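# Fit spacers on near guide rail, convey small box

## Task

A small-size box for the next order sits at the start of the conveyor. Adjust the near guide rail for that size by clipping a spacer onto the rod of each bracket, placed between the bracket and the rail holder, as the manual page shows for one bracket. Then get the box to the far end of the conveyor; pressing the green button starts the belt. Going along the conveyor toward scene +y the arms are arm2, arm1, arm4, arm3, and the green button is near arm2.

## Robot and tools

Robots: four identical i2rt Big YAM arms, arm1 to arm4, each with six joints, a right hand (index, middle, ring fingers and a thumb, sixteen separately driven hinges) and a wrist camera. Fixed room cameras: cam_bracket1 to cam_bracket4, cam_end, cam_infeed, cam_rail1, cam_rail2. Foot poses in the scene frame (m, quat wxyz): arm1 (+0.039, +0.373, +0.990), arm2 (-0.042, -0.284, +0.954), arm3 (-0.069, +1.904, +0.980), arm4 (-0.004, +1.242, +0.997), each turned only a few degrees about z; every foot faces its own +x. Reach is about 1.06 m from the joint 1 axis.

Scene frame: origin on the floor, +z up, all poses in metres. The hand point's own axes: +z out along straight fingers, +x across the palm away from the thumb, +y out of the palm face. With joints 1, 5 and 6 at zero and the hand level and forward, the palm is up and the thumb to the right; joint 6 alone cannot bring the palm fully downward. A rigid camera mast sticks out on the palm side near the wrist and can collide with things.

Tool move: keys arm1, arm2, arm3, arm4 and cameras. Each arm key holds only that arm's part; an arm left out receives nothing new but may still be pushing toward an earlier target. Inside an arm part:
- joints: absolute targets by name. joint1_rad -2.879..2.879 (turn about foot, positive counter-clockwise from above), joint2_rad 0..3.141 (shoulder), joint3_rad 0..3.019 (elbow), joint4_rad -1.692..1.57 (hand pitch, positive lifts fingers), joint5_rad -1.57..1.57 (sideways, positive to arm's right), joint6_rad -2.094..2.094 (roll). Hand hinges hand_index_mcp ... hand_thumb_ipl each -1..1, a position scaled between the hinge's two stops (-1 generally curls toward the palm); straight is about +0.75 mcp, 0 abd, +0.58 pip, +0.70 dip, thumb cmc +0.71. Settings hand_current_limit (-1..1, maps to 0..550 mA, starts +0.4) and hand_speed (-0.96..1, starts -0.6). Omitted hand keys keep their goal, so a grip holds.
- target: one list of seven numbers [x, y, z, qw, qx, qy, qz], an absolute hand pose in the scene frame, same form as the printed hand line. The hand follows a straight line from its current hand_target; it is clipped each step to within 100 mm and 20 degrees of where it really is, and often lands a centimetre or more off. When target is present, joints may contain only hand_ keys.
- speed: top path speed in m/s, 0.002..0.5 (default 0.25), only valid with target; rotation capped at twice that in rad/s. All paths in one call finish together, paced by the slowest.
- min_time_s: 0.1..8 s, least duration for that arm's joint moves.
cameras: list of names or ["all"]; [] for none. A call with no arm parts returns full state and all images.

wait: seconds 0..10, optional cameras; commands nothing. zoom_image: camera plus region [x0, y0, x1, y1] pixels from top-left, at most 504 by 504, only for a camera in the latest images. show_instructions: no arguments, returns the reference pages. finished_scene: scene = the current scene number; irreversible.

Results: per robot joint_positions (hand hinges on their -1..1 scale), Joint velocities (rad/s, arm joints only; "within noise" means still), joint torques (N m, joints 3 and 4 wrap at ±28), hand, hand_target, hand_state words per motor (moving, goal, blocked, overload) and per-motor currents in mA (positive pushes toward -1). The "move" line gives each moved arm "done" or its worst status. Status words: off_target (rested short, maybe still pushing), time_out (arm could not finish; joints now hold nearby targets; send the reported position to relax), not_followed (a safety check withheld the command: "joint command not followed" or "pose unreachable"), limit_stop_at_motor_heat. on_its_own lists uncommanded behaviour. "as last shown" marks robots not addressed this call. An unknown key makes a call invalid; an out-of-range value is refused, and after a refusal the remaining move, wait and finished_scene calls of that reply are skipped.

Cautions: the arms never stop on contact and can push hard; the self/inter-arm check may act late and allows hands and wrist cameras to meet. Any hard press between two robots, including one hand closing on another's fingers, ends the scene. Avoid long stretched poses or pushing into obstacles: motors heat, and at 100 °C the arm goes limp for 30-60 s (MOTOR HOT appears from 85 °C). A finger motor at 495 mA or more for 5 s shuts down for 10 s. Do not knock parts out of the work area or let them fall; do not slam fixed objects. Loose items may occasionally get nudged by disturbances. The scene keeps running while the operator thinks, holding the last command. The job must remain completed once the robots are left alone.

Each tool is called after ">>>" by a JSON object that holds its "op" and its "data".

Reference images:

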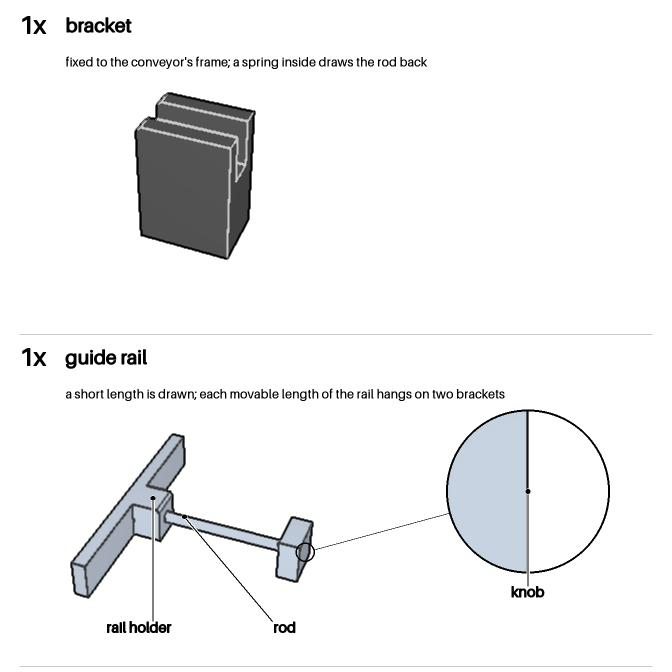

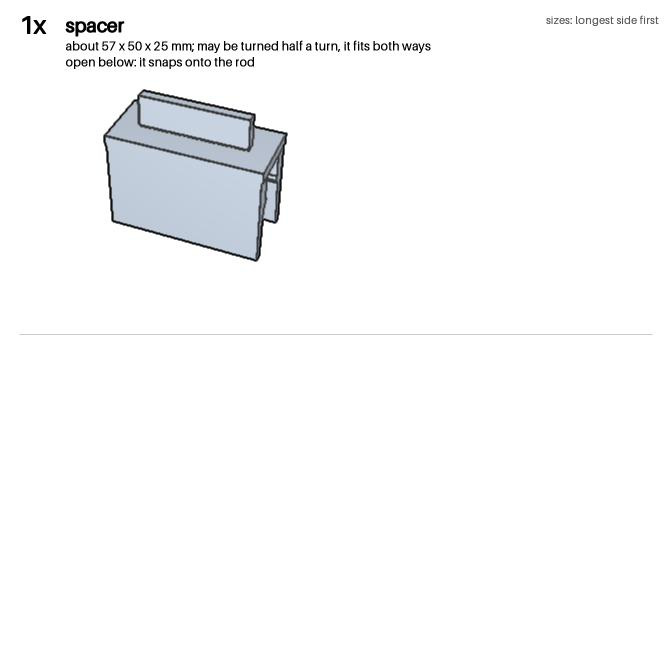

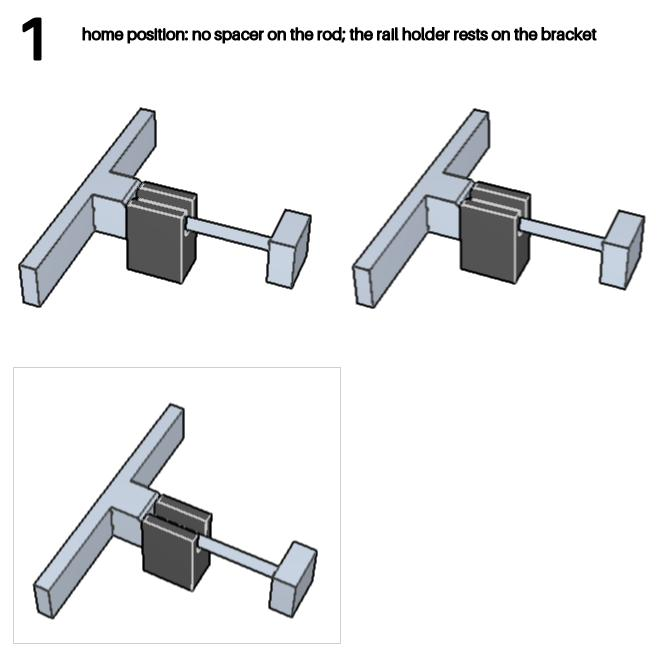

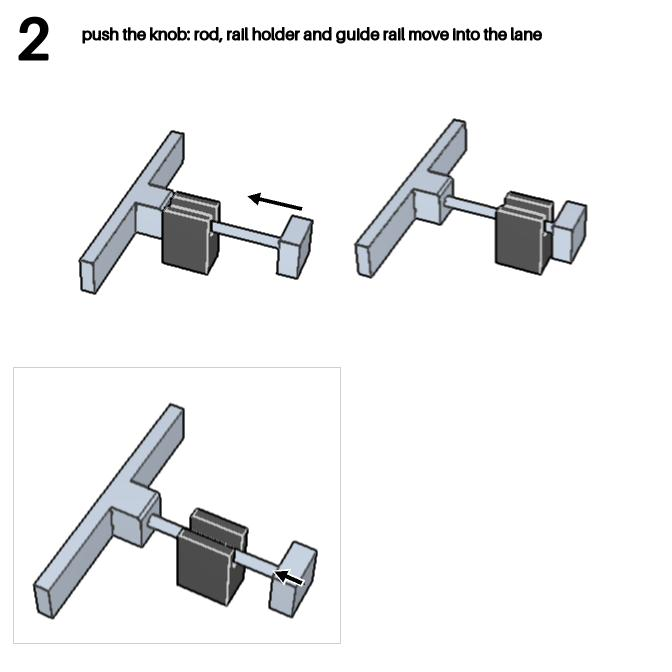

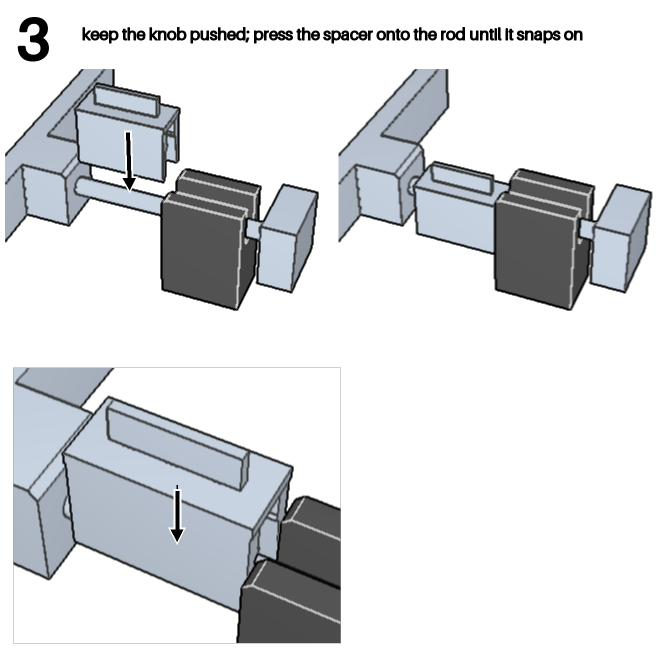

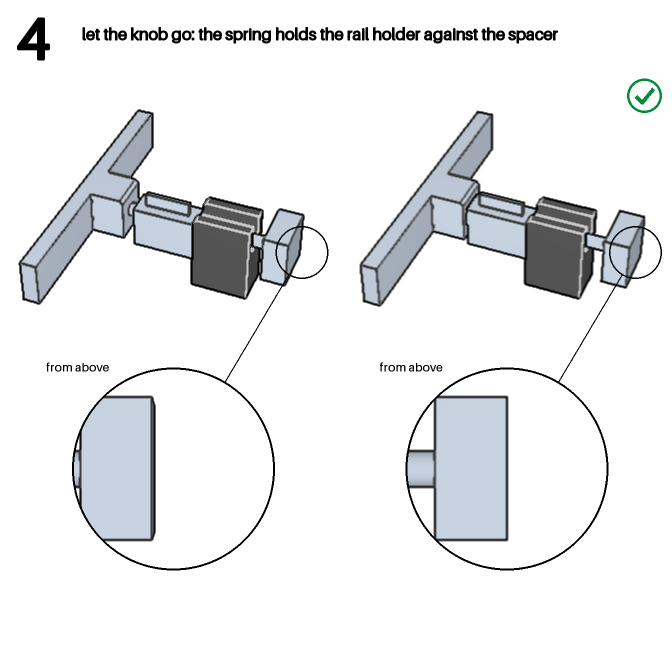

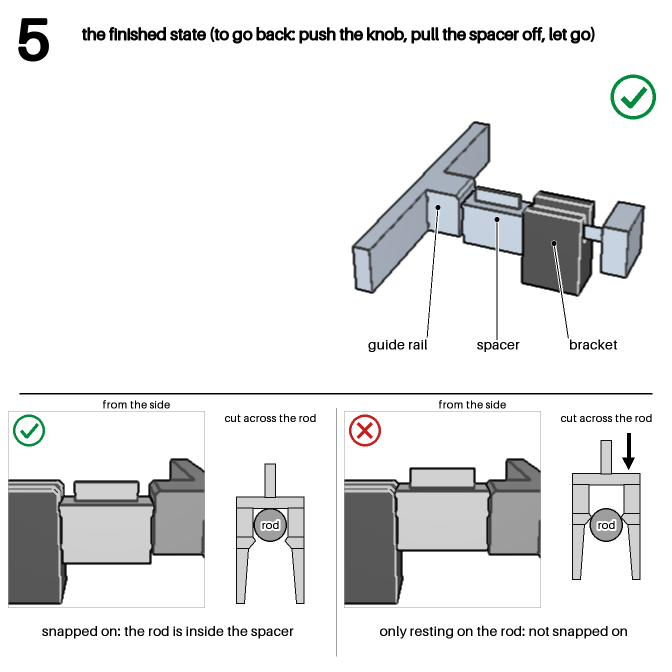

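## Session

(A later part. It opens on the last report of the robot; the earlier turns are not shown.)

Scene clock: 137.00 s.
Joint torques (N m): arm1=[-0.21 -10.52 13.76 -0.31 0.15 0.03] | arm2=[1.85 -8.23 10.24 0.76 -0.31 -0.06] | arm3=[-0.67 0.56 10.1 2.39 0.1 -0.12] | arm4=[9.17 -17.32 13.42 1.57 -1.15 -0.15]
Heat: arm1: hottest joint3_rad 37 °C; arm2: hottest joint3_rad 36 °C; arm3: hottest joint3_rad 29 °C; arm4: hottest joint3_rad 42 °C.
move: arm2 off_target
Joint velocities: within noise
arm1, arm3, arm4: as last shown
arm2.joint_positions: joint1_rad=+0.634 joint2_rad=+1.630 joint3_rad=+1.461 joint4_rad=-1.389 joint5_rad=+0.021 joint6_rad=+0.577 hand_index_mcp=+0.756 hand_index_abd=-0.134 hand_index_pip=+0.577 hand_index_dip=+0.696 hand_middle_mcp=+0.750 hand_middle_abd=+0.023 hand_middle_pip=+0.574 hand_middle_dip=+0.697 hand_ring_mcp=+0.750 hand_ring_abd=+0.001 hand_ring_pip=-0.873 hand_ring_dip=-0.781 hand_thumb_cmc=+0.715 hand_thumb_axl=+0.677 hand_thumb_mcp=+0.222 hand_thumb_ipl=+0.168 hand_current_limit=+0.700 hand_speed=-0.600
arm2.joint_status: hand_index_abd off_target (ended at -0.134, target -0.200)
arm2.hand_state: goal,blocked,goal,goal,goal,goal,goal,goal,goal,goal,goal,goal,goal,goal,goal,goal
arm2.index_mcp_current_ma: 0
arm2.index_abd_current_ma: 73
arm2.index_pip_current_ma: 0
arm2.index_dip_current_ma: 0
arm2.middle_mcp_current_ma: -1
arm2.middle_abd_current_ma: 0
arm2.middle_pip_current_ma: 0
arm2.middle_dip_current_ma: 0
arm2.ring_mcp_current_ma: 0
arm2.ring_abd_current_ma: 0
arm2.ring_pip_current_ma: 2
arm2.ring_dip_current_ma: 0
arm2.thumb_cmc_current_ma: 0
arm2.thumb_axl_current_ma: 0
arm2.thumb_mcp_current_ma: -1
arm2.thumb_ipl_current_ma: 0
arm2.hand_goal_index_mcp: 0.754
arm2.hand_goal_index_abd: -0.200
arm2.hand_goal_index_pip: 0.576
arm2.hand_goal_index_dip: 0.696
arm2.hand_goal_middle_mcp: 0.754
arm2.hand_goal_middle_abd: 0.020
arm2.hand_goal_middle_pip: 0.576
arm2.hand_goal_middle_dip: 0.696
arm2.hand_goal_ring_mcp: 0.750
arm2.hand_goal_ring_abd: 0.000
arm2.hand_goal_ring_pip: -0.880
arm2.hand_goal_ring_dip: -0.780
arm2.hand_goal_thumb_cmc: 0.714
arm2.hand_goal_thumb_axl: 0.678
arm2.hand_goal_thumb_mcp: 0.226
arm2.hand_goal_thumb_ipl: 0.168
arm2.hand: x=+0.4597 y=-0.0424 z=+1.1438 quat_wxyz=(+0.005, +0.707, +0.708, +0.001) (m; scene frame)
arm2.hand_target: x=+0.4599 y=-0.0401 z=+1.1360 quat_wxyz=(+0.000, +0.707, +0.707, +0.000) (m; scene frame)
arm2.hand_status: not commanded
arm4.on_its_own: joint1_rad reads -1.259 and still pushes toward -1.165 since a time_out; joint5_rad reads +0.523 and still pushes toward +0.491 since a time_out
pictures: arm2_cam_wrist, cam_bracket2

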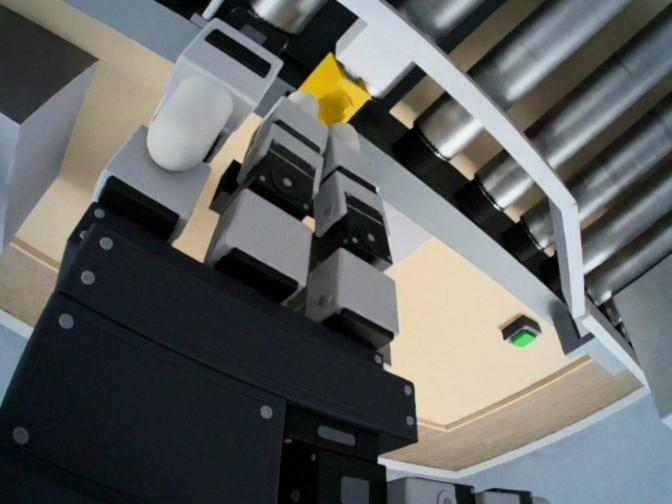

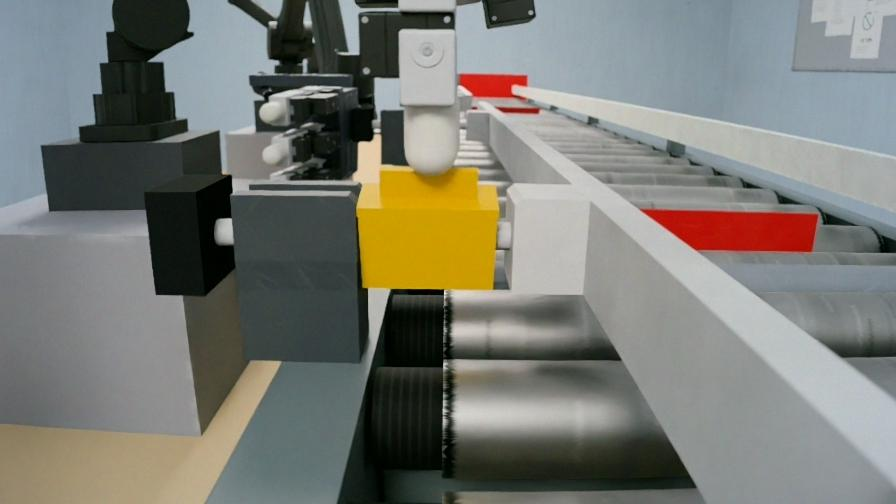

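>>> {"op": "move", "data": {"arm2": {"target":[0.460,-0.040,1.131,0,0.7071,0.7071,0],"speed":0.05,"joints":{"hand_index_abd":-0.12,"hand_middle_abd":0.03}}}}

>>> {"op": "move", "data": {"arm2": {"joints":{"hand_index_abd":-0.2}}, "cameras": ["cam_bracket2","arm2_cam_wrist"]}}

>>> {"op": "zoom_image", "data": {"camera": "cam_bracket2", "region": [340, 130, 540, 330]}}

>>> {"op": "zoom_image", "data": {"camera": "arm2_cam_wrist", "region": [280, 30, 400, 150]}}

Scene clock: 138.57 s.
Joint torques (N m): arm1=[0.15 -10.34 13.79 -0.27 0.14 0.02] | arm2=[1.49 -9.17 9.18 1.16 -0.28 -0.04] | arm3=[-0.62 0.56 10.1 2.39 0.1 -0.12] | arm4=[9.11 -17.32 13.42 1.55 -1.15 -0.14]
Heat: arm1: hottest joint3_rad 37 °C; arm2: hottest joint3_rad 36 °C; arm3: hottest joint3_rad 29 °C; arm4: hottest joint3_rad 43 °C.
move: arm2 off_target
Joint velocities: within noise
arm1, arm3, arm4: as last shown
arm2.joint_positions: joint1_rad=+0.634 joint2_rad=+1.630 joint3_rad=+1.461 joint4_rad=-1.386 joint5_rad=+0.019 joint6_rad=+0.577 hand_index_mcp=+0.759 hand_index_abd=-0.113 hand_index_pip=+0.579 hand_index_dip=+0.696 hand_middle_mcp=+0.750 hand_middle_abd=+0.027 hand_middle_pip=+0.574 hand_middle_dip=+0.697 hand_ring_mcp=+0.750 hand_ring_abd=+0.001 hand_ring_pip=-0.873 hand_ring_dip=-0.781 hand_thumb_cmc=+0.715 hand_thumb_axl=+0.677 hand_thumb_mcp=+0.222 hand_thumb_ipl=+0.168 hand_current_limit=+0.700 hand_speed=-0.600
arm2.joint_status: all done
arm2.hand_state: goal,goal,goal,goal,goal,goal,goal,goal,goal,goal,goal,goal,goal,goal,goal,goal
arm2.index_mcp_current_ma: 1
arm2.index_abd_current_ma: 1
arm2.index_pip_current_ma: 0
arm2.index_dip_current_ma: 0
arm2.middle_mcp_current_ma: -1
arm2.middle_abd_current_ma: 0
arm2.middle_pip_current_ma: 0
arm2.middle_dip_current_ma: 0
arm2.ring_mcp_current_ma: 0
arm2.ring_abd_current_ma: 0
arm2.ring_pip_current_ma: 2
arm2.ring_dip_current_ma: 0
arm2.thumb_cmc_current_ma: 0
arm2.thumb_axl_current_ma: 0
arm2.thumb_mcp_current_ma: -1
arm2.thumb_ipl_current_ma: 0
arm2.hand_goal_index_mcp: 0.754
arm2.hand_goal_index_abd: -0.120
arm2.hand_goal_index_pip: 0.576
arm2.hand_goal_index_dip: 0.696
arm2.hand_goal_middle_mcp: 0.754
arm2.hand_goal_middle_abd: 0.030
arm2.hand_goal_middle_pip: 0.576
arm2.hand_goal_middle_dip: 0.696
arm2.hand_goal_ring_mcp: 0.750
arm2.hand_goal_ring_abd: 0.000
arm2.hand_goal_ring_pip: -0.880
arm2.hand_goal_ring_dip: -0.780
arm2.hand_goal_thumb_cmc: 0.714
arm2.hand_goal_thumb_axl: 0.678
arm2.hand_goal_thumb_mcp: 0.226
arm2.hand_goal_thumb_ipl: 0.168
arm2.hand: x=+0.4602 y=-0.0417 z=+1.1439 quat_wxyz=(+0.005, +0.707, +0.707, +0.003) (m; scene frame)
arm2.hand_target: x=+0.4598 y=-0.0402 z=+1.1311 quat_wxyz=(+0.000, +0.707, +0.707, +0.000) (m; scene frame)
arm2.hand_status: off_target (0.013 m and 0.7 deg from the pose sent, 0.013 m and 0.6 deg at the start)
arm4.on_its_own: joint1_rad reads -1.259 and still pushes toward -1.165 since a time_out; joint5_rad reads +0.523 and still pushes toward +0.491 since a time_out
pictures: none

Scene clock: 139.07 s.
Joint torques (N m): arm1=[-0.15 -10.34 13.83 -0.25 0.16 0.02] | arm2=[1.96 -8.35 9.2 1.13 -0.36 -0.04] | arm3=[-0.67 0.56 10.1 2.4 0.11 -0.12] | arm4=[9.17 -17.26 13.39 1.57 -1.15 -0.14]
Heat: arm1: hottest joint3_rad 37 °C; arm2: hottest joint3_rad 36 °C; arm3: hottest joint3_rad 29 °C; arm4: hottest joint3_rad 43 °C.
move: arm2 off_target
Joint velocities: within noise
arm1, arm3, arm4: as last shown
arm2.joint_positions: joint1_rad=+0.634 joint2_rad=+1.630 joint3_rad=+1.460 joint4_rad=-1.386 joint5_rad=+0.021 joint6_rad=+0.577 hand_index_mcp=+0.760 hand_index_abd=-0.131 hand_index_pip=+0.579 hand_index_dip=+0.697 hand_middle_mcp=+0.750 hand_middle_abd=+0.027 hand_middle_pip=+0.574 hand_middle_dip=+0.697 hand_ring_mcp=+0.750 hand_ring_abd=+0.001 hand_ring_pip=-0.873 hand_ring_dip=-0.781 hand_thumb_cmc=+0.715 hand_thumb_axl=+0.677 hand_thumb_mcp=+0.222 hand_thumb_ipl=+0.168 hand_current_limit=+0.700 hand_speed=-0.600
arm2.joint_status: hand_index_abd off_target (ended at -0.131, target -0.200)
arm2.hand_state: goal,blocked,goal,goal,goal,goal,goal,goal,goal,goal,goal,goal,goal,goal,goal,goal
arm2.index_mcp_current_ma: 2
arm2.index_abd_current_ma: 79
arm2.index_pip_current_ma: 0
arm2.index_dip_current_ma: 0
arm2.middle_mcp_current_ma: -1
arm2.middle_abd_current_ma: 0
arm2.middle_pip_current_ma: 0
arm2.middle_dip_current_ma: 0
arm2.ring_mcp_current_ma: 0
arm2.ring_abd_current_ma: 0
arm2.ring_pip_current_ma: 2
arm2.ring_dip_current_ma: 0
arm2.thumb_cmc_current_ma: 0
arm2.thumb_axl_current_ma: 0
arm2.thumb_mcp_current_ma: -1
arm2.thumb_ipl_current_ma: 0
arm2.hand_goal_index_mcp: 0.754
arm2.hand_goal_index_abd: -0.200
arm2.hand_goal_index_pip: 0.576
arm2.hand_goal_index_dip: 0.696
arm2.hand_goal_middle_mcp: 0.754
arm2.hand_goal_middle_abd: 0.030
arm2.hand_goal_middle_pip: 0.576
arm2.hand_goal_middle_dip: 0.696
arm2.hand_goal_ring_mcp: 0.750
arm2.hand_goal_ring_abd: 0.000
arm2.hand_goal_ring_pip: -0.880
arm2.hand_goal_ring_dip: -0.780
arm2.hand_goal_thumb_cmc: 0.714
arm2.hand_goal_thumb_axl: 0.678
arm2.hand_goal_thumb_mcp: 0.226
arm2.hand_goal_thumb_ipl: 0.168
arm2.hand: x=+0.4603 y=-0.0424 z=+1.1437 quat_wxyz=(+0.006, +0.707, +0.707, +0.003) (m; scene frame)
arm2.hand_target: x=+0.4598 y=-0.0401 z=+1.1311 quat_wxyz=(+0.000, +0.707, +0.707, +0.000) (m; scene frame)
arm2.hand_status: not commanded
arm4.on_its_own: joint1_rad reads -1.259 and still pushes toward -1.165 since a time_out; joint5_rad reads +0.523 and still pushes toward +0.491 since a time_out
pictures: arm2_cam_wrist, cam_bracket2

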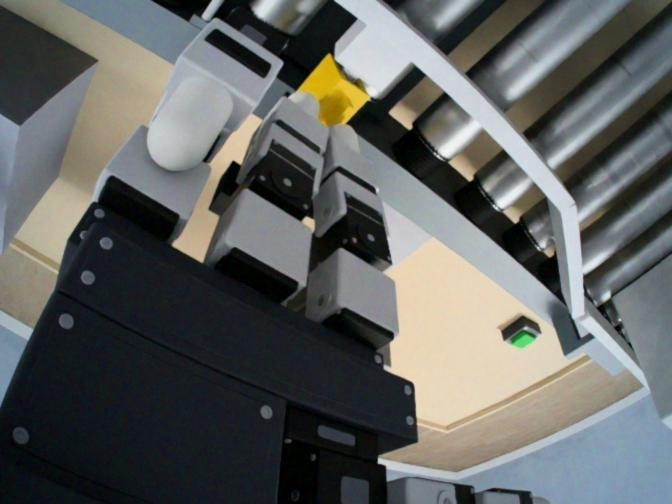

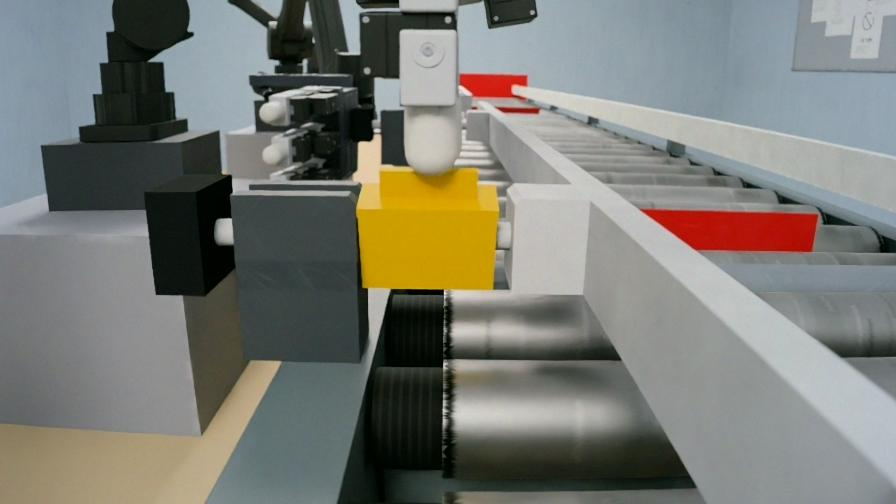

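Scaled by 2.520 from the camera's 896x504 image, which has a finer 1280x720 frame.

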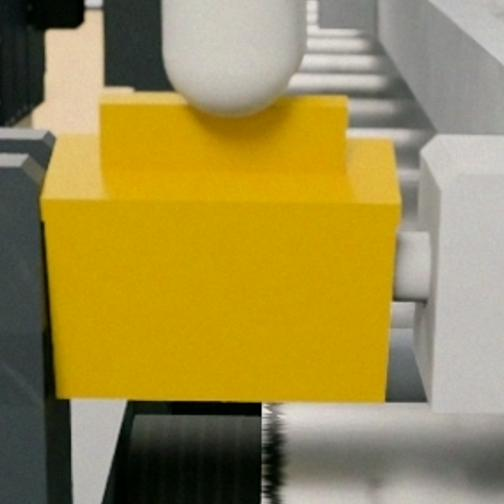

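Scaled by 4.200 from the camera's 672x504 image, which has a finer 960x720 frame.

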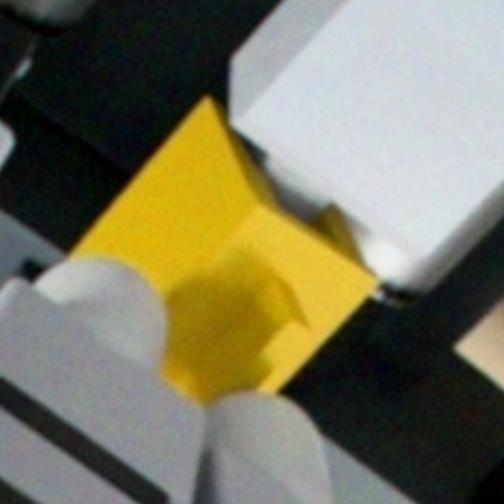

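>>> {"op": "move", "data": {"arm2": {"target":[0.460,-0.040,1.145,0,0.7071,0.7071,0],"speed":0.1,"joints":{"hand_index_abd":0.14,"hand_middle_abd":-0.06}}}}

>>> {"op": "move", "data": {"arm2": {"target":[0.460,-0.040,1.114,0,0.7071,0.7071,0],"speed":0.06}, "cameras": ["cam_bracket2","arm2_cam_wrist"]}}

>>> {"op": "zoom_image", "data": {"camera": "cam_bracket2", "region": [340, 130, 540, 330]}}

>>> {"op": "zoom_image", "data": {"camera": "arm2_cam_wrist", "region": [280, 30, 400, 150]}}

Scene clock: 140.77 s.
Joint torques (N m): arm1=[0.15 -10.58 13.7 -0.25 0.15 0.03] | arm2=[2.32 -9.82 12.34 -0.29 -0.08 -0.02] | arm3=[-0.62 0.5 10.1 2.4 0.11 -0.13] | arm4=[9.23 -17.26 13.41 1.58 -1.15 -0.15]
Heat: arm1: hottest joint3_rad 37 °C; arm2: hottest joint3_rad 36 °C; arm3: hottest joint3_rad 29 °C; arm4: hottest joint3_rad 43 °C.
move: arm2 done
Joint velocities: within noise
arm1, arm3, arm4: as last shown
arm2.joint_positions: joint1_rad=+0.634 joint2_rad=+1.630 joint3_rad=+1.459 joint4_rad=-1.392 joint5_rad=+0.014 joint6_rad=+0.577 hand_index_mcp=+0.755 hand_index_abd=+0.135 hand_index_pip=+0.579 hand_index_dip=+0.697 hand_middle_mcp=+0.750 hand_middle_abd=-0.057 hand_middle_pip=+0.574 hand_middle_dip=+0.697 hand_ring_mcp=+0.750 hand_ring_abd=+0.001 hand_ring_pip=-0.873 hand_ring_dip=-0.781 hand_thumb_cmc=+0.715 hand_thumb_axl=+0.677 hand_thumb_mcp=+0.222 hand_thumb_ipl=+0.168 hand_current_limit=+0.700 hand_speed=-0.600
arm2.joint_status: all done
arm2.hand_state: goal,goal,goal,goal,goal,goal,goal,goal,goal,goal,goal,goal,goal,goal,goal,goal
arm2.index_mcp_current_ma: 0
arm2.index_abd_current_ma: -1
arm2.index_pip_current_ma: 0
arm2.index_dip_current_ma: 0
arm2.middle_mcp_current_ma: -1
arm2.middle_abd_current_ma: 0
arm2.middle_pip_current_ma: 0
arm2.middle_dip_current_ma: 0
arm2.ring_mcp_current_ma: 0
arm2.ring_abd_current_ma: 0
arm2.ring_pip_current_ma: 2
arm2.ring_dip_current_ma: 0
arm2.thumb_cmc_current_ma: 0
arm2.thumb_axl_current_ma: 0
arm2.thumb_mcp_current_ma: -1
arm2.thumb_ipl_current_ma: 0
arm2.hand_goal_index_mcp: 0.754
arm2.hand_goal_index_abd: 0.140
arm2.hand_goal_index_pip: 0.576
arm2.hand_goal_index_dip: 0.696
arm2.hand_goal_middle_mcp: 0.754
arm2.hand_goal_middle_abd: -0.060
arm2.hand_goal_middle_pip: 0.576
arm2.hand_goal_middle_dip: 0.696
arm2.hand_goal_ring_mcp: 0.750
arm2.hand_goal_ring_abd: 0.000
arm2.hand_goal_ring_pip: -0.880
arm2.hand_goal_ring_dip: -0.780
arm2.hand_goal_thumb_cmc: 0.714
arm2.hand_goal_thumb_axl: 0.678
arm2.hand_goal_thumb_mcp: 0.226
arm2.hand_goal_thumb_ipl: 0.168
arm2.hand: x=+0.4579 y=-0.0424 z=+1.1422 quat_wxyz=(+0.001, +0.707, +0.707, +0.000) (m; scene frame)
arm2.hand_target: x=+0.4599 y=-0.0400 z=+1.1450 quat_wxyz=(+0.000, +0.707, +0.707, +0.000) (m; scene frame)
arm2.hand_status: done (0.004 m and 0.2 deg from the pose sent, 0.003 m and 0.7 deg at the start)
arm4.on_its_own: joint1_rad reads -1.259 and still pushes toward -1.165 since a time_out; joint5_rad reads +0.523 and still pushes toward +0.491 since a time_out
pictures: none

Scene clock: 141.80 s.
Joint torques (N m): arm1=[-0.38 -10.58 13.87 -0.24 0.15 0.01] | arm2=[1.67 -7.65 10.25 0.83 -0.02 0] | arm3=[-0.67 0.5 10.1 2.4 0.11 -0.13] | arm4=[9.23 -17.32 13.45 1.52 -1.15 -0.16]
Heat: arm1: hottest joint3_rad 37 °C; arm2: hottest joint3_rad 36 °C; arm3: hottest joint3_rad 29 °C; arm4: hottest joint3_rad 43 °C.
move: arm2 off_target
Joint velocities: within noise
arm1, arm3, arm4: as last shown
arm2.joint_positions: joint1_rad=+0.634 joint2_rad=+1.631 joint3_rad=+1.416 joint4_rad=-1.333 joint5_rad=+0.014 joint6_rad=+0.577 hand_index_mcp=+0.755 hand_index_abd=+0.135 hand_index_pip=+0.579 hand_index_dip=+0.697 hand_middle_mcp=+0.750 hand_middle_abd=-0.057 hand_middle_pip=+0.574 hand_middle_dip=+0.697 hand_ring_mcp=+0.750 hand_ring_abd=+0.001 hand_ring_pip=-0.873 hand_ring_dip=-0.781 hand_thumb_cmc=+0.715 hand_thumb_axl=+0.677 hand_thumb_mcp=+0.222 hand_thumb_ipl=+0.168 hand_current_limit=+0.700 hand_speed=-0.600
arm2.joint_status: not commanded
arm2.hand_state: goal,goal,goal,goal,goal,goal,goal,goal,goal,goal,goal,goal,goal,goal,goal,goal
arm2.index_mcp_current_ma: 0
arm2.index_abd_current_ma: -1
arm2.index_pip_current_ma: 0
arm2.index_dip_current_ma: 0
arm2.middle_mcp_current_ma: -1
arm2.middle_abd_current_ma: 0
arm2.middle_pip_current_ma: 0
arm2.middle_dip_current_ma: 0
arm2.ring_mcp_current_ma: 0
arm2.ring_abd_current_ma: 0
arm2.ring_pip_current_ma: 2
arm2.ring_dip_current_ma: 0
arm2.thumb_cmc_current_ma: 0
arm2.thumb_axl_current_ma: 0
arm2.thumb_mcp_current_ma: -1
arm2.thumb_ipl_current_ma: 0
arm2.hand_goal_index_mcp: 0.754
arm2.hand_goal_index_abd: 0.140
arm2.hand_goal_index_pip: 0.576
arm2.hand_goal_index_dip: 0.696
arm2.hand_goal_middle_mcp: 0.754
arm2.hand_goal_middle_abd: -0.060
arm2.hand_goal_middle_pip: 0.576
arm2.hand_goal_middle_dip: 0.696
arm2.hand_goal_ring_mcp: 0.750
arm2.hand_goal_ring_abd: 0.000
arm2.hand_goal_ring_pip: -0.880
arm2.hand_goal_ring_dip: -0.780
arm2.hand_goal_thumb_cmc: 0.714
arm2.hand_goal_thumb_axl: 0.678
arm2.hand_goal_thumb_mcp: 0.226
arm2.hand_goal_thumb_ipl: 0.168
arm2.hand: x=+0.4583 y=-0.0419 z=+1.1266 quat_wxyz=(+0.003, +0.707, +0.707, +0.007) (m; scene frame)
arm2.hand_target: x=+0.4598 y=-0.0401 z=+1.1141 quat_wxyz=(+0.000, +0.707, +0.707, +0.000) (m; scene frame)
arm2.hand_status: off_target (0.013 m and 0.9 deg from the pose sent, 0.028 m and 0.2 deg at the start)
arm4.on_its_own: joint1_rad reads -1.259 and still pushes toward -1.165 since a time_out; joint5_rad reads +0.523 and still pushes toward +0.491 since a time_out
pictures: arm2_cam_wrist, cam_bracket2

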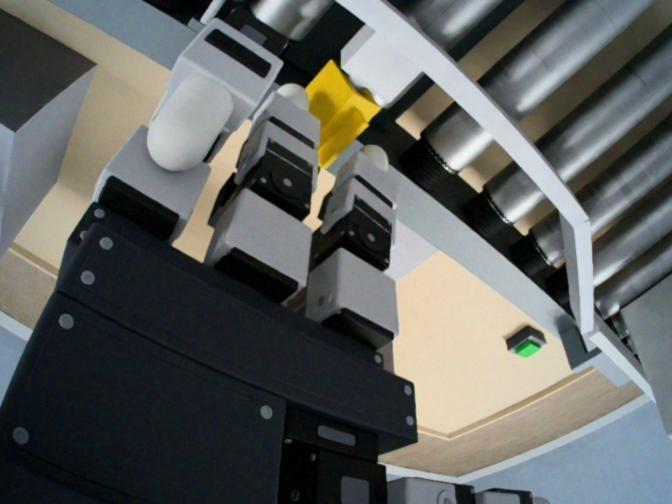

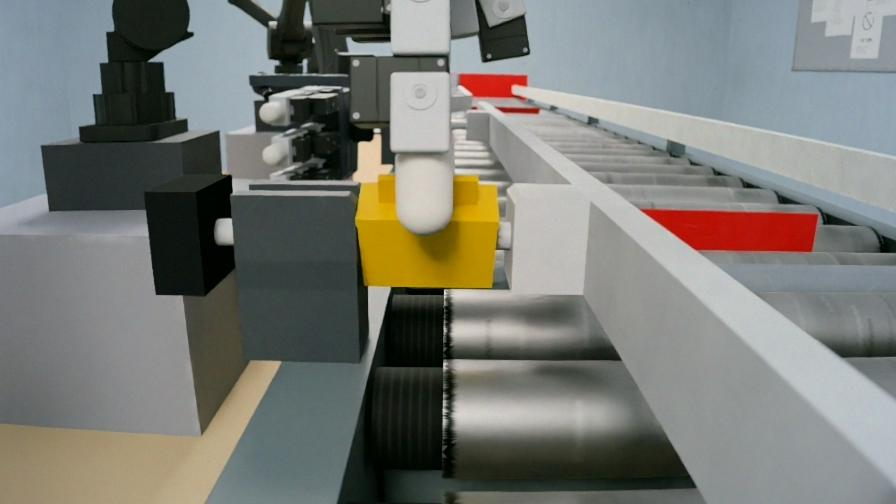

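Scaled by 2.520 from the camera's 896x504 image, which has a finer 1280x720 frame.

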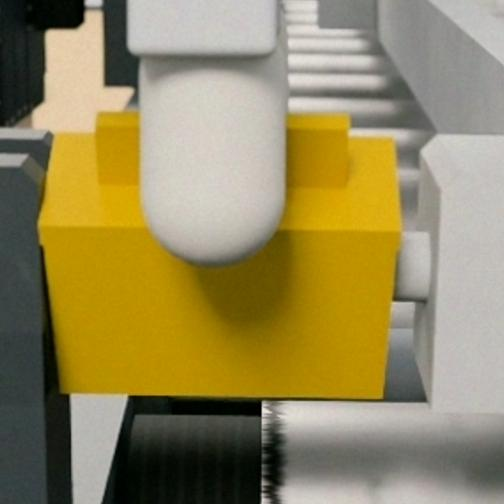

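Scaled by 4.200 from the camera's 672x504 image, which has a finer 960x720 frame.

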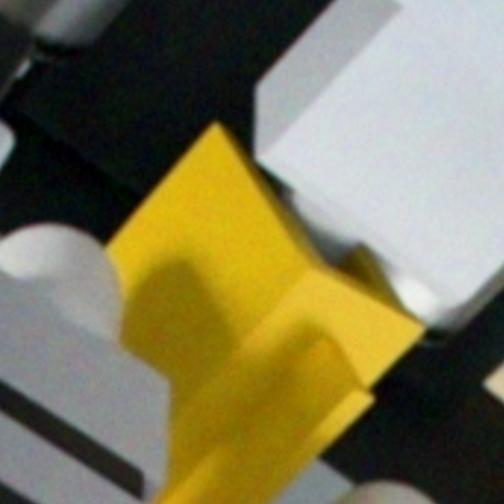

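>>> {"op": "move", "data": {"arm2": {"target":[0.462,-0.040,1.112,0,0.7071,0.7071,0],"speed":0.06}, "cameras": ["cam_bracket2","arm2_cam_wrist"]}}

>>> {"op": "zoom_image", "data": {"camera": "cam_bracket2", "region": [340, 130, 540, 330]}}

Scene clock: 142.90 s.
Joint torques (N m): arm1=[-0.09 -10.64 13.78 -0.24 0.14 0] | arm2=[0.26 -7.88 10.4 0.73 -0.02 -0.09] | arm3=[-0.67 0.5 10.1 2.4 0.11 -0.13] | arm4=[9.05 -17.32 13.41 1.57 -1.16 -0.14]
Heat: arm1: hottest joint3_rad 37 °C; arm2: hottest joint3_rad 36 °C; arm3: hottest joint3_rad 29 °C; arm4: hottest joint3_rad 43 °C.
move: arm2 off_target
Joint velocities: within noise
arm1, arm3, arm4: as last shown
arm2.joint_positions: joint1_rad=+0.634 joint2_rad=+1.634 joint3_rad=+1.416 joint4_rad=-1.329 joint5_rad=+0.014 joint6_rad=+0.577 hand_index_mcp=+0.755 hand_index_abd=+0.135 hand_index_pip=+0.579 hand_index_dip=+0.697 hand_middle_mcp=+0.750 hand_middle_abd=-0.057 hand_middle_pip=+0.574 hand_middle_dip=+0.697 hand_ring_mcp=+0.750 hand_ring_abd=+0.001 hand_ring_pip=-0.873 hand_ring_dip=-0.781 hand_thumb_cmc=+0.715 hand_thumb_axl=+0.677 hand_thumb_mcp=+0.222 hand_thumb_ipl=+0.168 hand_current_limit=+0.700 hand_speed=-0.600
arm2.joint_status: not commanded
arm2.hand_state: goal,goal,goal,goal,goal,goal,goal,goal,goal,goal,goal,goal,goal,goal,goal,goal
arm2.index_mcp_current_ma: 0
arm2.index_abd_current_ma: -1
arm2.index_pip_current_ma: 0
arm2.index_dip_current_ma: 0
arm2.middle_mcp_current_ma: -1
arm2.middle_abd_current_ma: 0
arm2.middle_pip_current_ma: 0
arm2.middle_dip_current_ma: 0
arm2.ring_mcp_current_ma: 0
arm2.ring_abd_current_ma: 0
arm2.ring_pip_current_ma: 2
arm2.ring_dip_current_ma: 0
arm2.thumb_cmc_current_ma: 0
arm2.thumb_axl_current_ma: 0
arm2.thumb_mcp_current_ma: -1
arm2.thumb_ipl_current_ma: 0
arm2.hand_goal_index_mcp: 0.754
arm2.hand_goal_index_abd: 0.140
arm2.hand_goal_index_pip: 0.576
arm2.hand_goal_index_dip: 0.696
arm2.hand_goal_middle_mcp: 0.754
arm2.hand_goal_middle_abd: -0.060
arm2.hand_goal_middle_pip: 0.576
arm2.hand_goal_middle_dip: 0.696
arm2.hand_goal_ring_mcp: 0.750
arm2.hand_goal_ring_abd: 0.000
arm2.hand_goal_ring_pip: -0.880
arm2.hand_goal_ring_dip: -0.780
arm2.hand_goal_thumb_cmc: 0.714
arm2.hand_goal_thumb_axl: 0.678
arm2.hand_goal_thumb_mcp: 0.226
arm2.hand_goal_thumb_ipl: 0.168
arm2.hand: x=+0.4592 y=-0.0413 z=+1.1252 quat_wxyz=(+0.003, +0.707, +0.707, +0.007) (m; scene frame)
arm2.hand_target: x=+0.4617 y=-0.0402 z=+1.1121 quat_wxyz=(+0.000, +0.707, +0.707, +0.000) (m; scene frame)
arm2.hand_status: off_target (0.014 m and 0.9 deg from the pose sent, 0.015 m and 0.8 deg at the start)
arm4.on_its_own: joint1_rad reads -1.259 and still pushes toward -1.165 since a time_out; joint5_rad reads +0.523 and still pushes toward +0.491 since a time_out
pictures: arm2_cam_wrist, cam_bracket2

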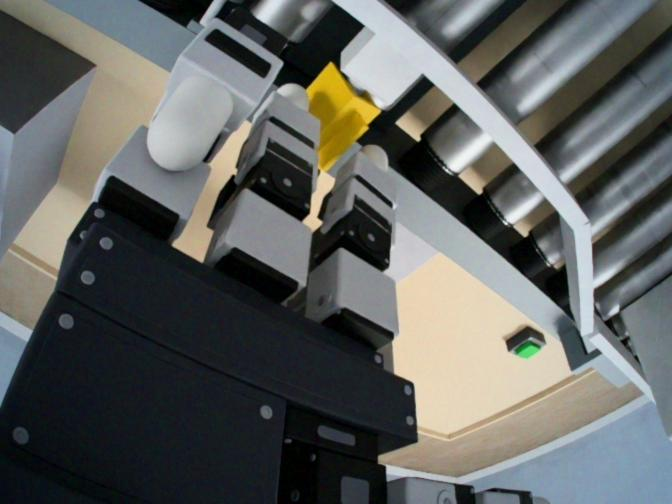

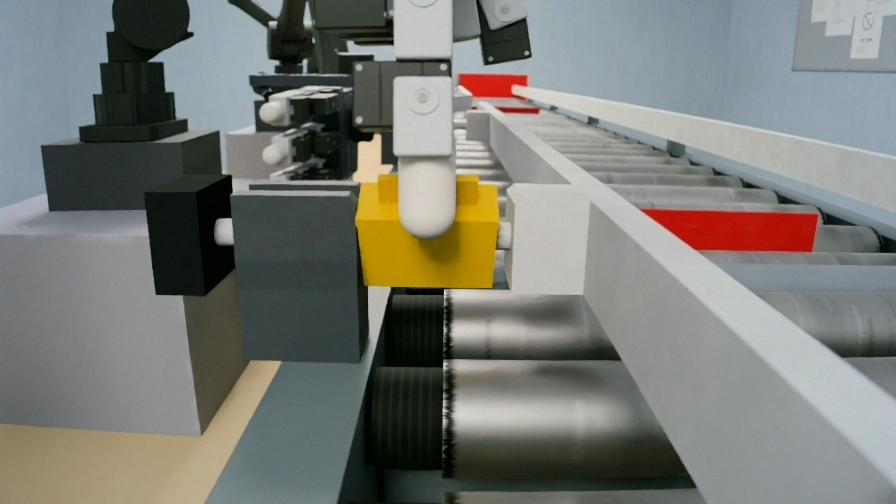

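Scaled by 2.520 from the camera's 896x504 image, which has a finer 1280x720 frame.

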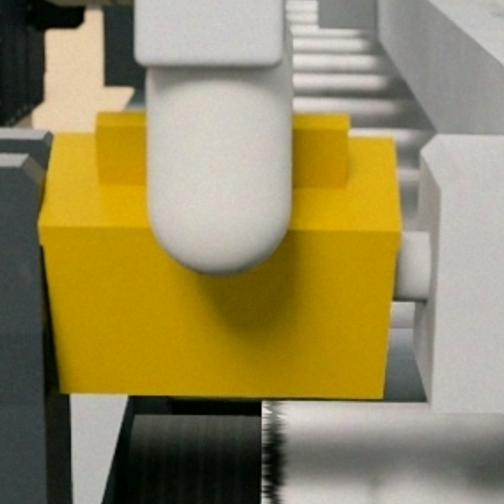

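>>> {"op": "move", "data": {"arm2": {"target":[0.462,-0.040,1.102,0,0.7071,0.7071,0],"speed":0.06}, "cameras": ["cam_bracket2","arm2_cam_wrist"]}}

>>> {"op": "zoom_image", "data": {"camera": "arm2_cam_wrist", "region": [260, 30, 420, 190]}}

Scene clock: 144.13 s.
Joint torques (N m): arm1=[-0.15 -10.34 13.85 -0.27 0.12 0.01] | arm2=[1.44 -8.12 10.21 0.69 0.07 -0.04] | arm3=[-0.67 0.5 10.1 2.39 0.1 -0.12] | arm4=[9.17 -17.44 13.41 1.59 -1.15 -0.14]
Heat: arm1: hottest joint3_rad 37 °C; arm2: hottest joint3_rad 36 °C; arm3: hottest joint3_rad 29 °C; arm4: hottest joint3_rad 43 °C.
move: arm2 off_target
Joint velocities: within noise
arm1.joint_positions: joint1_rad=+0.426 joint2_rad=+1.393 joint3_rad=+1.504 joint4_rad=-1.689 joint5_rad=-0.005 joint6_rad=+0.512 hand_index_mcp=+0.748 hand_index_abd=-0.008 hand_index_pip=+0.574 hand_index_dip=+0.696 hand_middle_mcp=+0.753 hand_middle_abd=+0.012 hand_middle_pip=+0.576 hand_middle_dip=+0.696 hand_ring_mcp=+0.749 hand_ring_abd=+0.001 hand_ring_pip=-0.884 hand_ring_dip=-0.780 hand_thumb_cmc=+0.713 hand_thumb_axl=+0.677 hand_thumb_mcp=+0.223 hand_thumb_ipl=+0.168 hand_current_limit=+0.700 hand_speed=-0.600
arm1.joint_status: not commanded
arm1.hand_state: goal,blocked,goal,goal,goal,blocked,goal,goal,goal,goal,goal,goal,goal,goal,goal,goal
arm1.index_mcp_current_ma: -1
arm1.index_abd_current_ma: 225
arm1.index_pip_current_ma: 0
arm1.index_dip_current_ma: 0
arm1.middle_mcp_current_ma: 0
arm1.middle_abd_current_ma: -214
arm1.middle_pip_current_ma: 0
arm1.middle_dip_current_ma: 0
arm1.ring_mcp_current_ma: 0
arm1.ring_abd_current_ma: 0
arm1.ring_pip_current_ma: 1
arm1.ring_dip_current_ma: 0
arm1.thumb_cmc_current_ma: 0
arm1.thumb_axl_current_ma: 0
arm1.thumb_mcp_current_ma: 0
arm1.thumb_ipl_current_ma: 0
arm1.hand_goal_index_mcp: 0.754
arm1.hand_goal_index_abd: -0.150
arm1.hand_goal_index_pip: 0.576
arm1.hand_goal_index_dip: 0.696
arm1.hand_goal_middle_mcp: 0.754
arm1.hand_goal_middle_abd: 0.150
arm1.hand_goal_middle_pip: 0.576
arm1.hand_goal_middle_dip: 0.696
arm1.hand_goal_ring_mcp: 0.750
arm1.hand_goal_ring_abd: 0.000
arm1.hand_goal_ring_pip: -0.890
arm1.hand_goal_ring_dip: -0.780
arm1.hand_goal_thumb_cmc: 0.714
arm1.hand_goal_thumb_axl: 0.678
arm1.hand_goal_thumb_mcp: 0.226
arm1.hand_goal_thumb_ipl: 0.168
arm1.hand: x=+0.4720 y=+0.5491 z=+1.2986 quat_wxyz=(-0.001, +0.707, +0.707, -0.005) (m; scene frame)
arm1.hand_target: x=+0.4792 y=+0.5526 z=+1.3195 quat_wxyz=(+0.006, +0.707, +0.707, +0.014) (m; scene frame)
arm1.hand_status: not commanded
arm2.joint_positions: joint1_rad=+0.634 joint2_rad=+1.643 joint3_rad=+1.400 joint4_rad=-1.304 joint5_rad=+0.014 joint6_rad=+0.577 hand_index_mcp=+0.755 hand_index_abd=+0.135 hand_index_pip=+0.579 hand_index_dip=+0.697 hand_middle_mcp=+0.750 hand_middle_abd=-0.057 hand_middle_pip=+0.574 hand_middle_dip=+0.697 hand_ring_mcp=+0.750 hand_ring_abd=+0.001 hand_ring_pip=-0.873 hand_ring_dip=-0.781 hand_thumb_cmc=+0.715 hand_thumb_axl=+0.677 hand_thumb_mcp=+0.222 hand_thumb_ipl=+0.168 hand_current_limit=+0.700 hand_speed=-0.600
arm2.joint_status: not commanded
arm2.hand_state: goal,goal,goal,goal,goal,goal,goal,goal,goal,goal,goal,goal,goal,goal,goal,goal
arm2.index_mcp_current_ma: 0
arm2.index_abd_current_ma: -1
arm2.index_pip_current_ma: 0
arm2.index_dip_current_ma: 0
arm2.middle_mcp_current_ma: -1
arm2.middle_abd_current_ma: 0
arm2.middle_pip_current_ma: 0
arm2.middle_dip_current_ma: 0
arm2.ring_mcp_current_ma: 0
arm2.ring_abd_current_ma: 0
arm2.ring_pip_current_ma: 2
arm2.ring_dip_current_ma: 0
arm2.thumb_cmc_current_ma: 0
arm2.thumb_axl_current_ma: 0
arm2.thumb_mcp_current_ma: -1
arm2.thumb_ipl_current_ma: 0
arm2.hand_goal_index_mcp: 0.754
arm2.hand_goal_index_abd: 0.140
arm2.hand_goal_index_pip: 0.576
arm2.hand_goal_index_dip: 0.696
arm2.hand_goal_middle_mcp: 0.754
arm2.hand_goal_middle_abd: -0.060
arm2.hand_goal_middle_pip: 0.576
arm2.hand_goal_middle_dip: 0.696
arm2.hand_goal_ring_mcp: 0.750
arm2.hand_goal_ring_abd: 0.000
arm2.hand_goal_ring_pip: -0.880
arm2.hand_goal_ring_dip: -0.780
arm2.hand_goal_thumb_cmc: 0.714
arm2.hand_goal_thumb_axl: 0.678
arm2.hand_goal_thumb_mcp: 0.226
arm2.hand_goal_thumb_ipl: 0.168
arm2.hand: x=+0.4602 y=-0.0405 z=+1.1155 quat_wxyz=(+0.003, +0.707, +0.707, +0.008) (m; scene frame)
arm2.hand_target: x=+0.4618 y=-0.0401 z=+1.1023 quat_wxyz=(+0.000, +0.707, +0.707, +0.000) (m; scene frame)
arm2.hand_status: off_target (0.014 m and 1.0 deg from the pose sent, 0.023 m and 0.9 deg at the start)
arm3.joint_positions: joint1_rad=+0.019 joint2_rad=+0.621 joint3_rad=+1.445 joint4_rad=-1.172 joint5_rad=+0.010 joint6_rad=+1.142 hand_index_mcp=+0.755 hand_index_abd=+0.001 hand_index_pip=+0.577 hand_index_dip=+0.696 hand_middle_mcp=+0.755 hand_middle_abd=+0.001 hand_middle_pip=+0.577 hand_middle_dip=+0.696 hand_ring_mcp=+0.755 hand_ring_abd=+0.001 hand_ring_pip=+0.577 hand_ring_dip=+0.696 hand_thumb_cmc=+0.715 hand_thumb_axl=+0.677 hand_thumb_mcp=+0.226 hand_thumb_ipl=+0.168 hand_current_limit=+0.400 hand_speed=-0.600
arm3.joint_status: not commanded
arm3.hand_state: goal,goal,goal,goal,goal,goal,goal,goal,goal,goal,goal,goal,goal,goal,goal,goal
arm3.index_mcp_current_ma: 1
arm3.index_abd_current_ma: 1
arm3.index_pip_current_ma: 1
arm3.index_dip_current_ma: 0
arm3.middle_mcp_current_ma: 1
arm3.middle_abd_current_ma: 1
arm3.middle_pip_current_ma: 1
arm3.middle_dip_current_ma: 0
arm3.ring_mcp_current_ma: 1
arm3.ring_abd_current_ma: 1
arm3.ring_pip_current_ma: 1
arm3.ring_dip_current_ma: 0
arm3.thumb_cmc_current_ma: 1
arm3.thumb_axl_current_ma: -1
arm3.thumb_mcp_current_ma: 0
arm3.thumb_ipl_current_ma: 0
arm3.hand_goal_index_mcp: 0.754
arm3.hand_goal_index_abd: 0.000
arm3.hand_goal_index_pip: 0.576
arm3.hand_goal_index_dip: 0.696
arm3.hand_goal_middle_mcp: 0.754
arm3.hand_goal_middle_abd: 0.000
arm3.hand_goal_middle_pip: 0.576
arm3.hand_goal_middle_dip: 0.696
arm3.hand_goal_ring_mcp: 0.754
arm3.hand_goal_ring_abd: 0.000
arm3.hand_goal_ring_pip: 0.576
arm3.hand_goal_ring_dip: 0.696
arm3.hand_goal_thumb_cmc: 0.714
arm3.hand_goal_thumb_axl: 0.678
arm3.hand_goal_thumb_mcp: 0.226
arm3.hand_goal_thumb_ipl: 0.168
arm3.hand: x=+0.1747 y=+1.8084 z=+1.5973 quat_wxyz=(+0.136, +0.802, +0.159, +0.560) (m; scene frame)
arm3.hand_target: x=+0.1704 y=+1.8085 z=+1.6097 quat_wxyz=(+0.138, +0.794, +0.157, +0.571) (m; scene frame)
arm3.hand_status: not commanded
arm4.joint_positions: joint1_rad=-1.259 joint2_rad=+2.492 joint3_rad=+1.577 joint4_rad=+0.861 joint5_rad=+0.523 joint6_rad=+1.566 hand_index_mcp=+0.725 hand_index_abd=-0.039 hand_index_pip=+0.565 hand_index_dip=+0.695 hand_middle_mcp=+0.755 hand_middle_abd=+0.003 hand_middle_pip=+0.577 hand_middle_dip=+0.696 hand_ring_mcp=+0.755 hand_ring_abd=+0.003 hand_ring_pip=+0.577 hand_ring_dip=+0.696 hand_thumb_cmc=+0.715 hand_thumb_axl=+0.677 hand_thumb_mcp=+0.226 hand_thumb_ipl=+0.168 hand_current_limit=+0.400 hand_speed=-0.600
arm4.joint_status: not commanded
arm4.hand_state: blocked,blocked,goal,goal,goal,goal,goal,goal,goal,goal,goal,goal,goal,goal,goal,goal
arm4.index_mcp_current_ma: -96
arm4.index_abd_current_ma: -107
arm4.index_pip_current_ma: -28
arm4.index_dip_current_ma: -2
arm4.middle_mcp_current_ma: 2
arm4.middle_abd_current_ma: 5
arm4.middle_pip_current_ma: 1
arm4.middle_dip_current_ma: 0
arm4.ring_mcp_current_ma: 2
arm4.ring_abd_current_ma: 6
arm4.ring_pip_current_ma: 1
arm4.ring_dip_current_ma: 0
arm4.thumb_cmc_current_ma: 1
arm4.thumb_axl_current_ma: -1
arm4.thumb_mcp_current_ma: 0
arm4.thumb_ipl_current_ma: -1
arm4.hand_goal_index_mcp: 0.754
arm4.hand_goal_index_abd: 0.000
arm4.hand_goal_index_pip: 0.576
arm4.hand_goal_index_dip: 0.696
arm4.hand_goal_middle_mcp: 0.754
arm4.hand_goal_middle_abd: 0.000
arm4.hand_goal_middle_pip: 0.576
arm4.hand_goal_middle_dip: 0.696
arm4.hand_goal_ring_mcp: 0.754
arm4.hand_goal_ring_abd: 0.000
arm4.hand_goal_ring_pip: 0.576
arm4.hand_goal_ring_dip: 0.696
arm4.hand_goal_thumb_cmc: 0.714
arm4.hand_goal_thumb_axl: 0.678
arm4.hand_goal_thumb_mcp: 0.226
arm4.hand_goal_thumb_ipl: 0.168
arm4.on_its_own: joint1_rad reads -1.259 and still pushes toward -1.165 since a time_out; joint5_rad reads +0.523 and still pushes toward +0.491 since a time_out
arm4.hand: x=+0.1475 y=+0.4622 z=+0.9695 quat_wxyz=(+0.522, +0.483, -0.539, +0.451) (m; scene frame)
arm4.hand_target: x=+0.2366 y=+0.4557 z=+0.9906 quat_wxyz=(+0.499, +0.502, -0.502, +0.497) (m; scene frame)
arm4.hand_status: not commanded
pictures: arm2_cam_wrist, cam_bracket2

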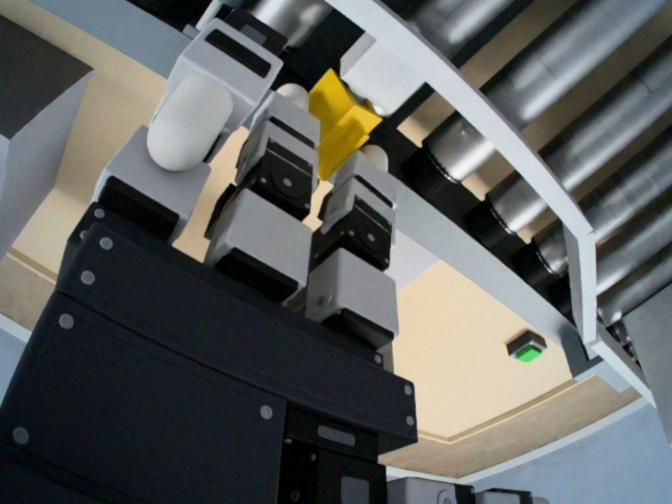

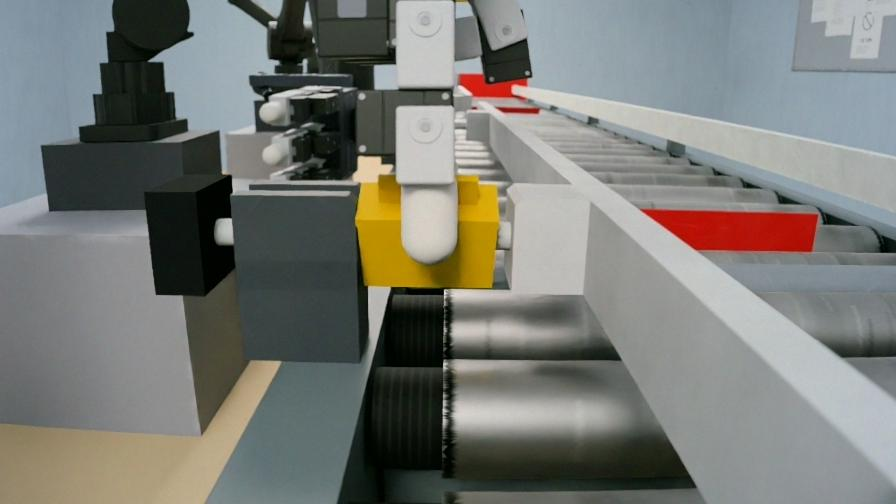

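Scaled by 3.150 from the camera's 672x504 image, which has a finer 960x720 frame.

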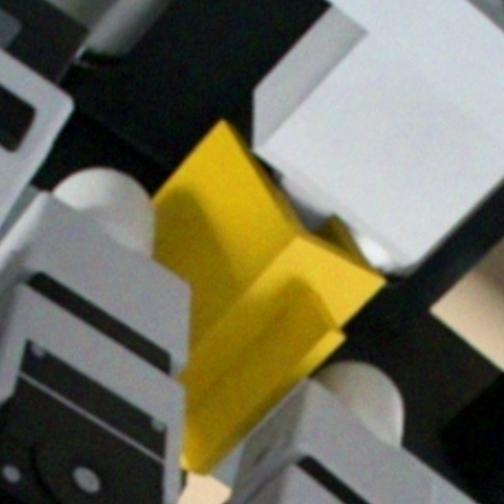

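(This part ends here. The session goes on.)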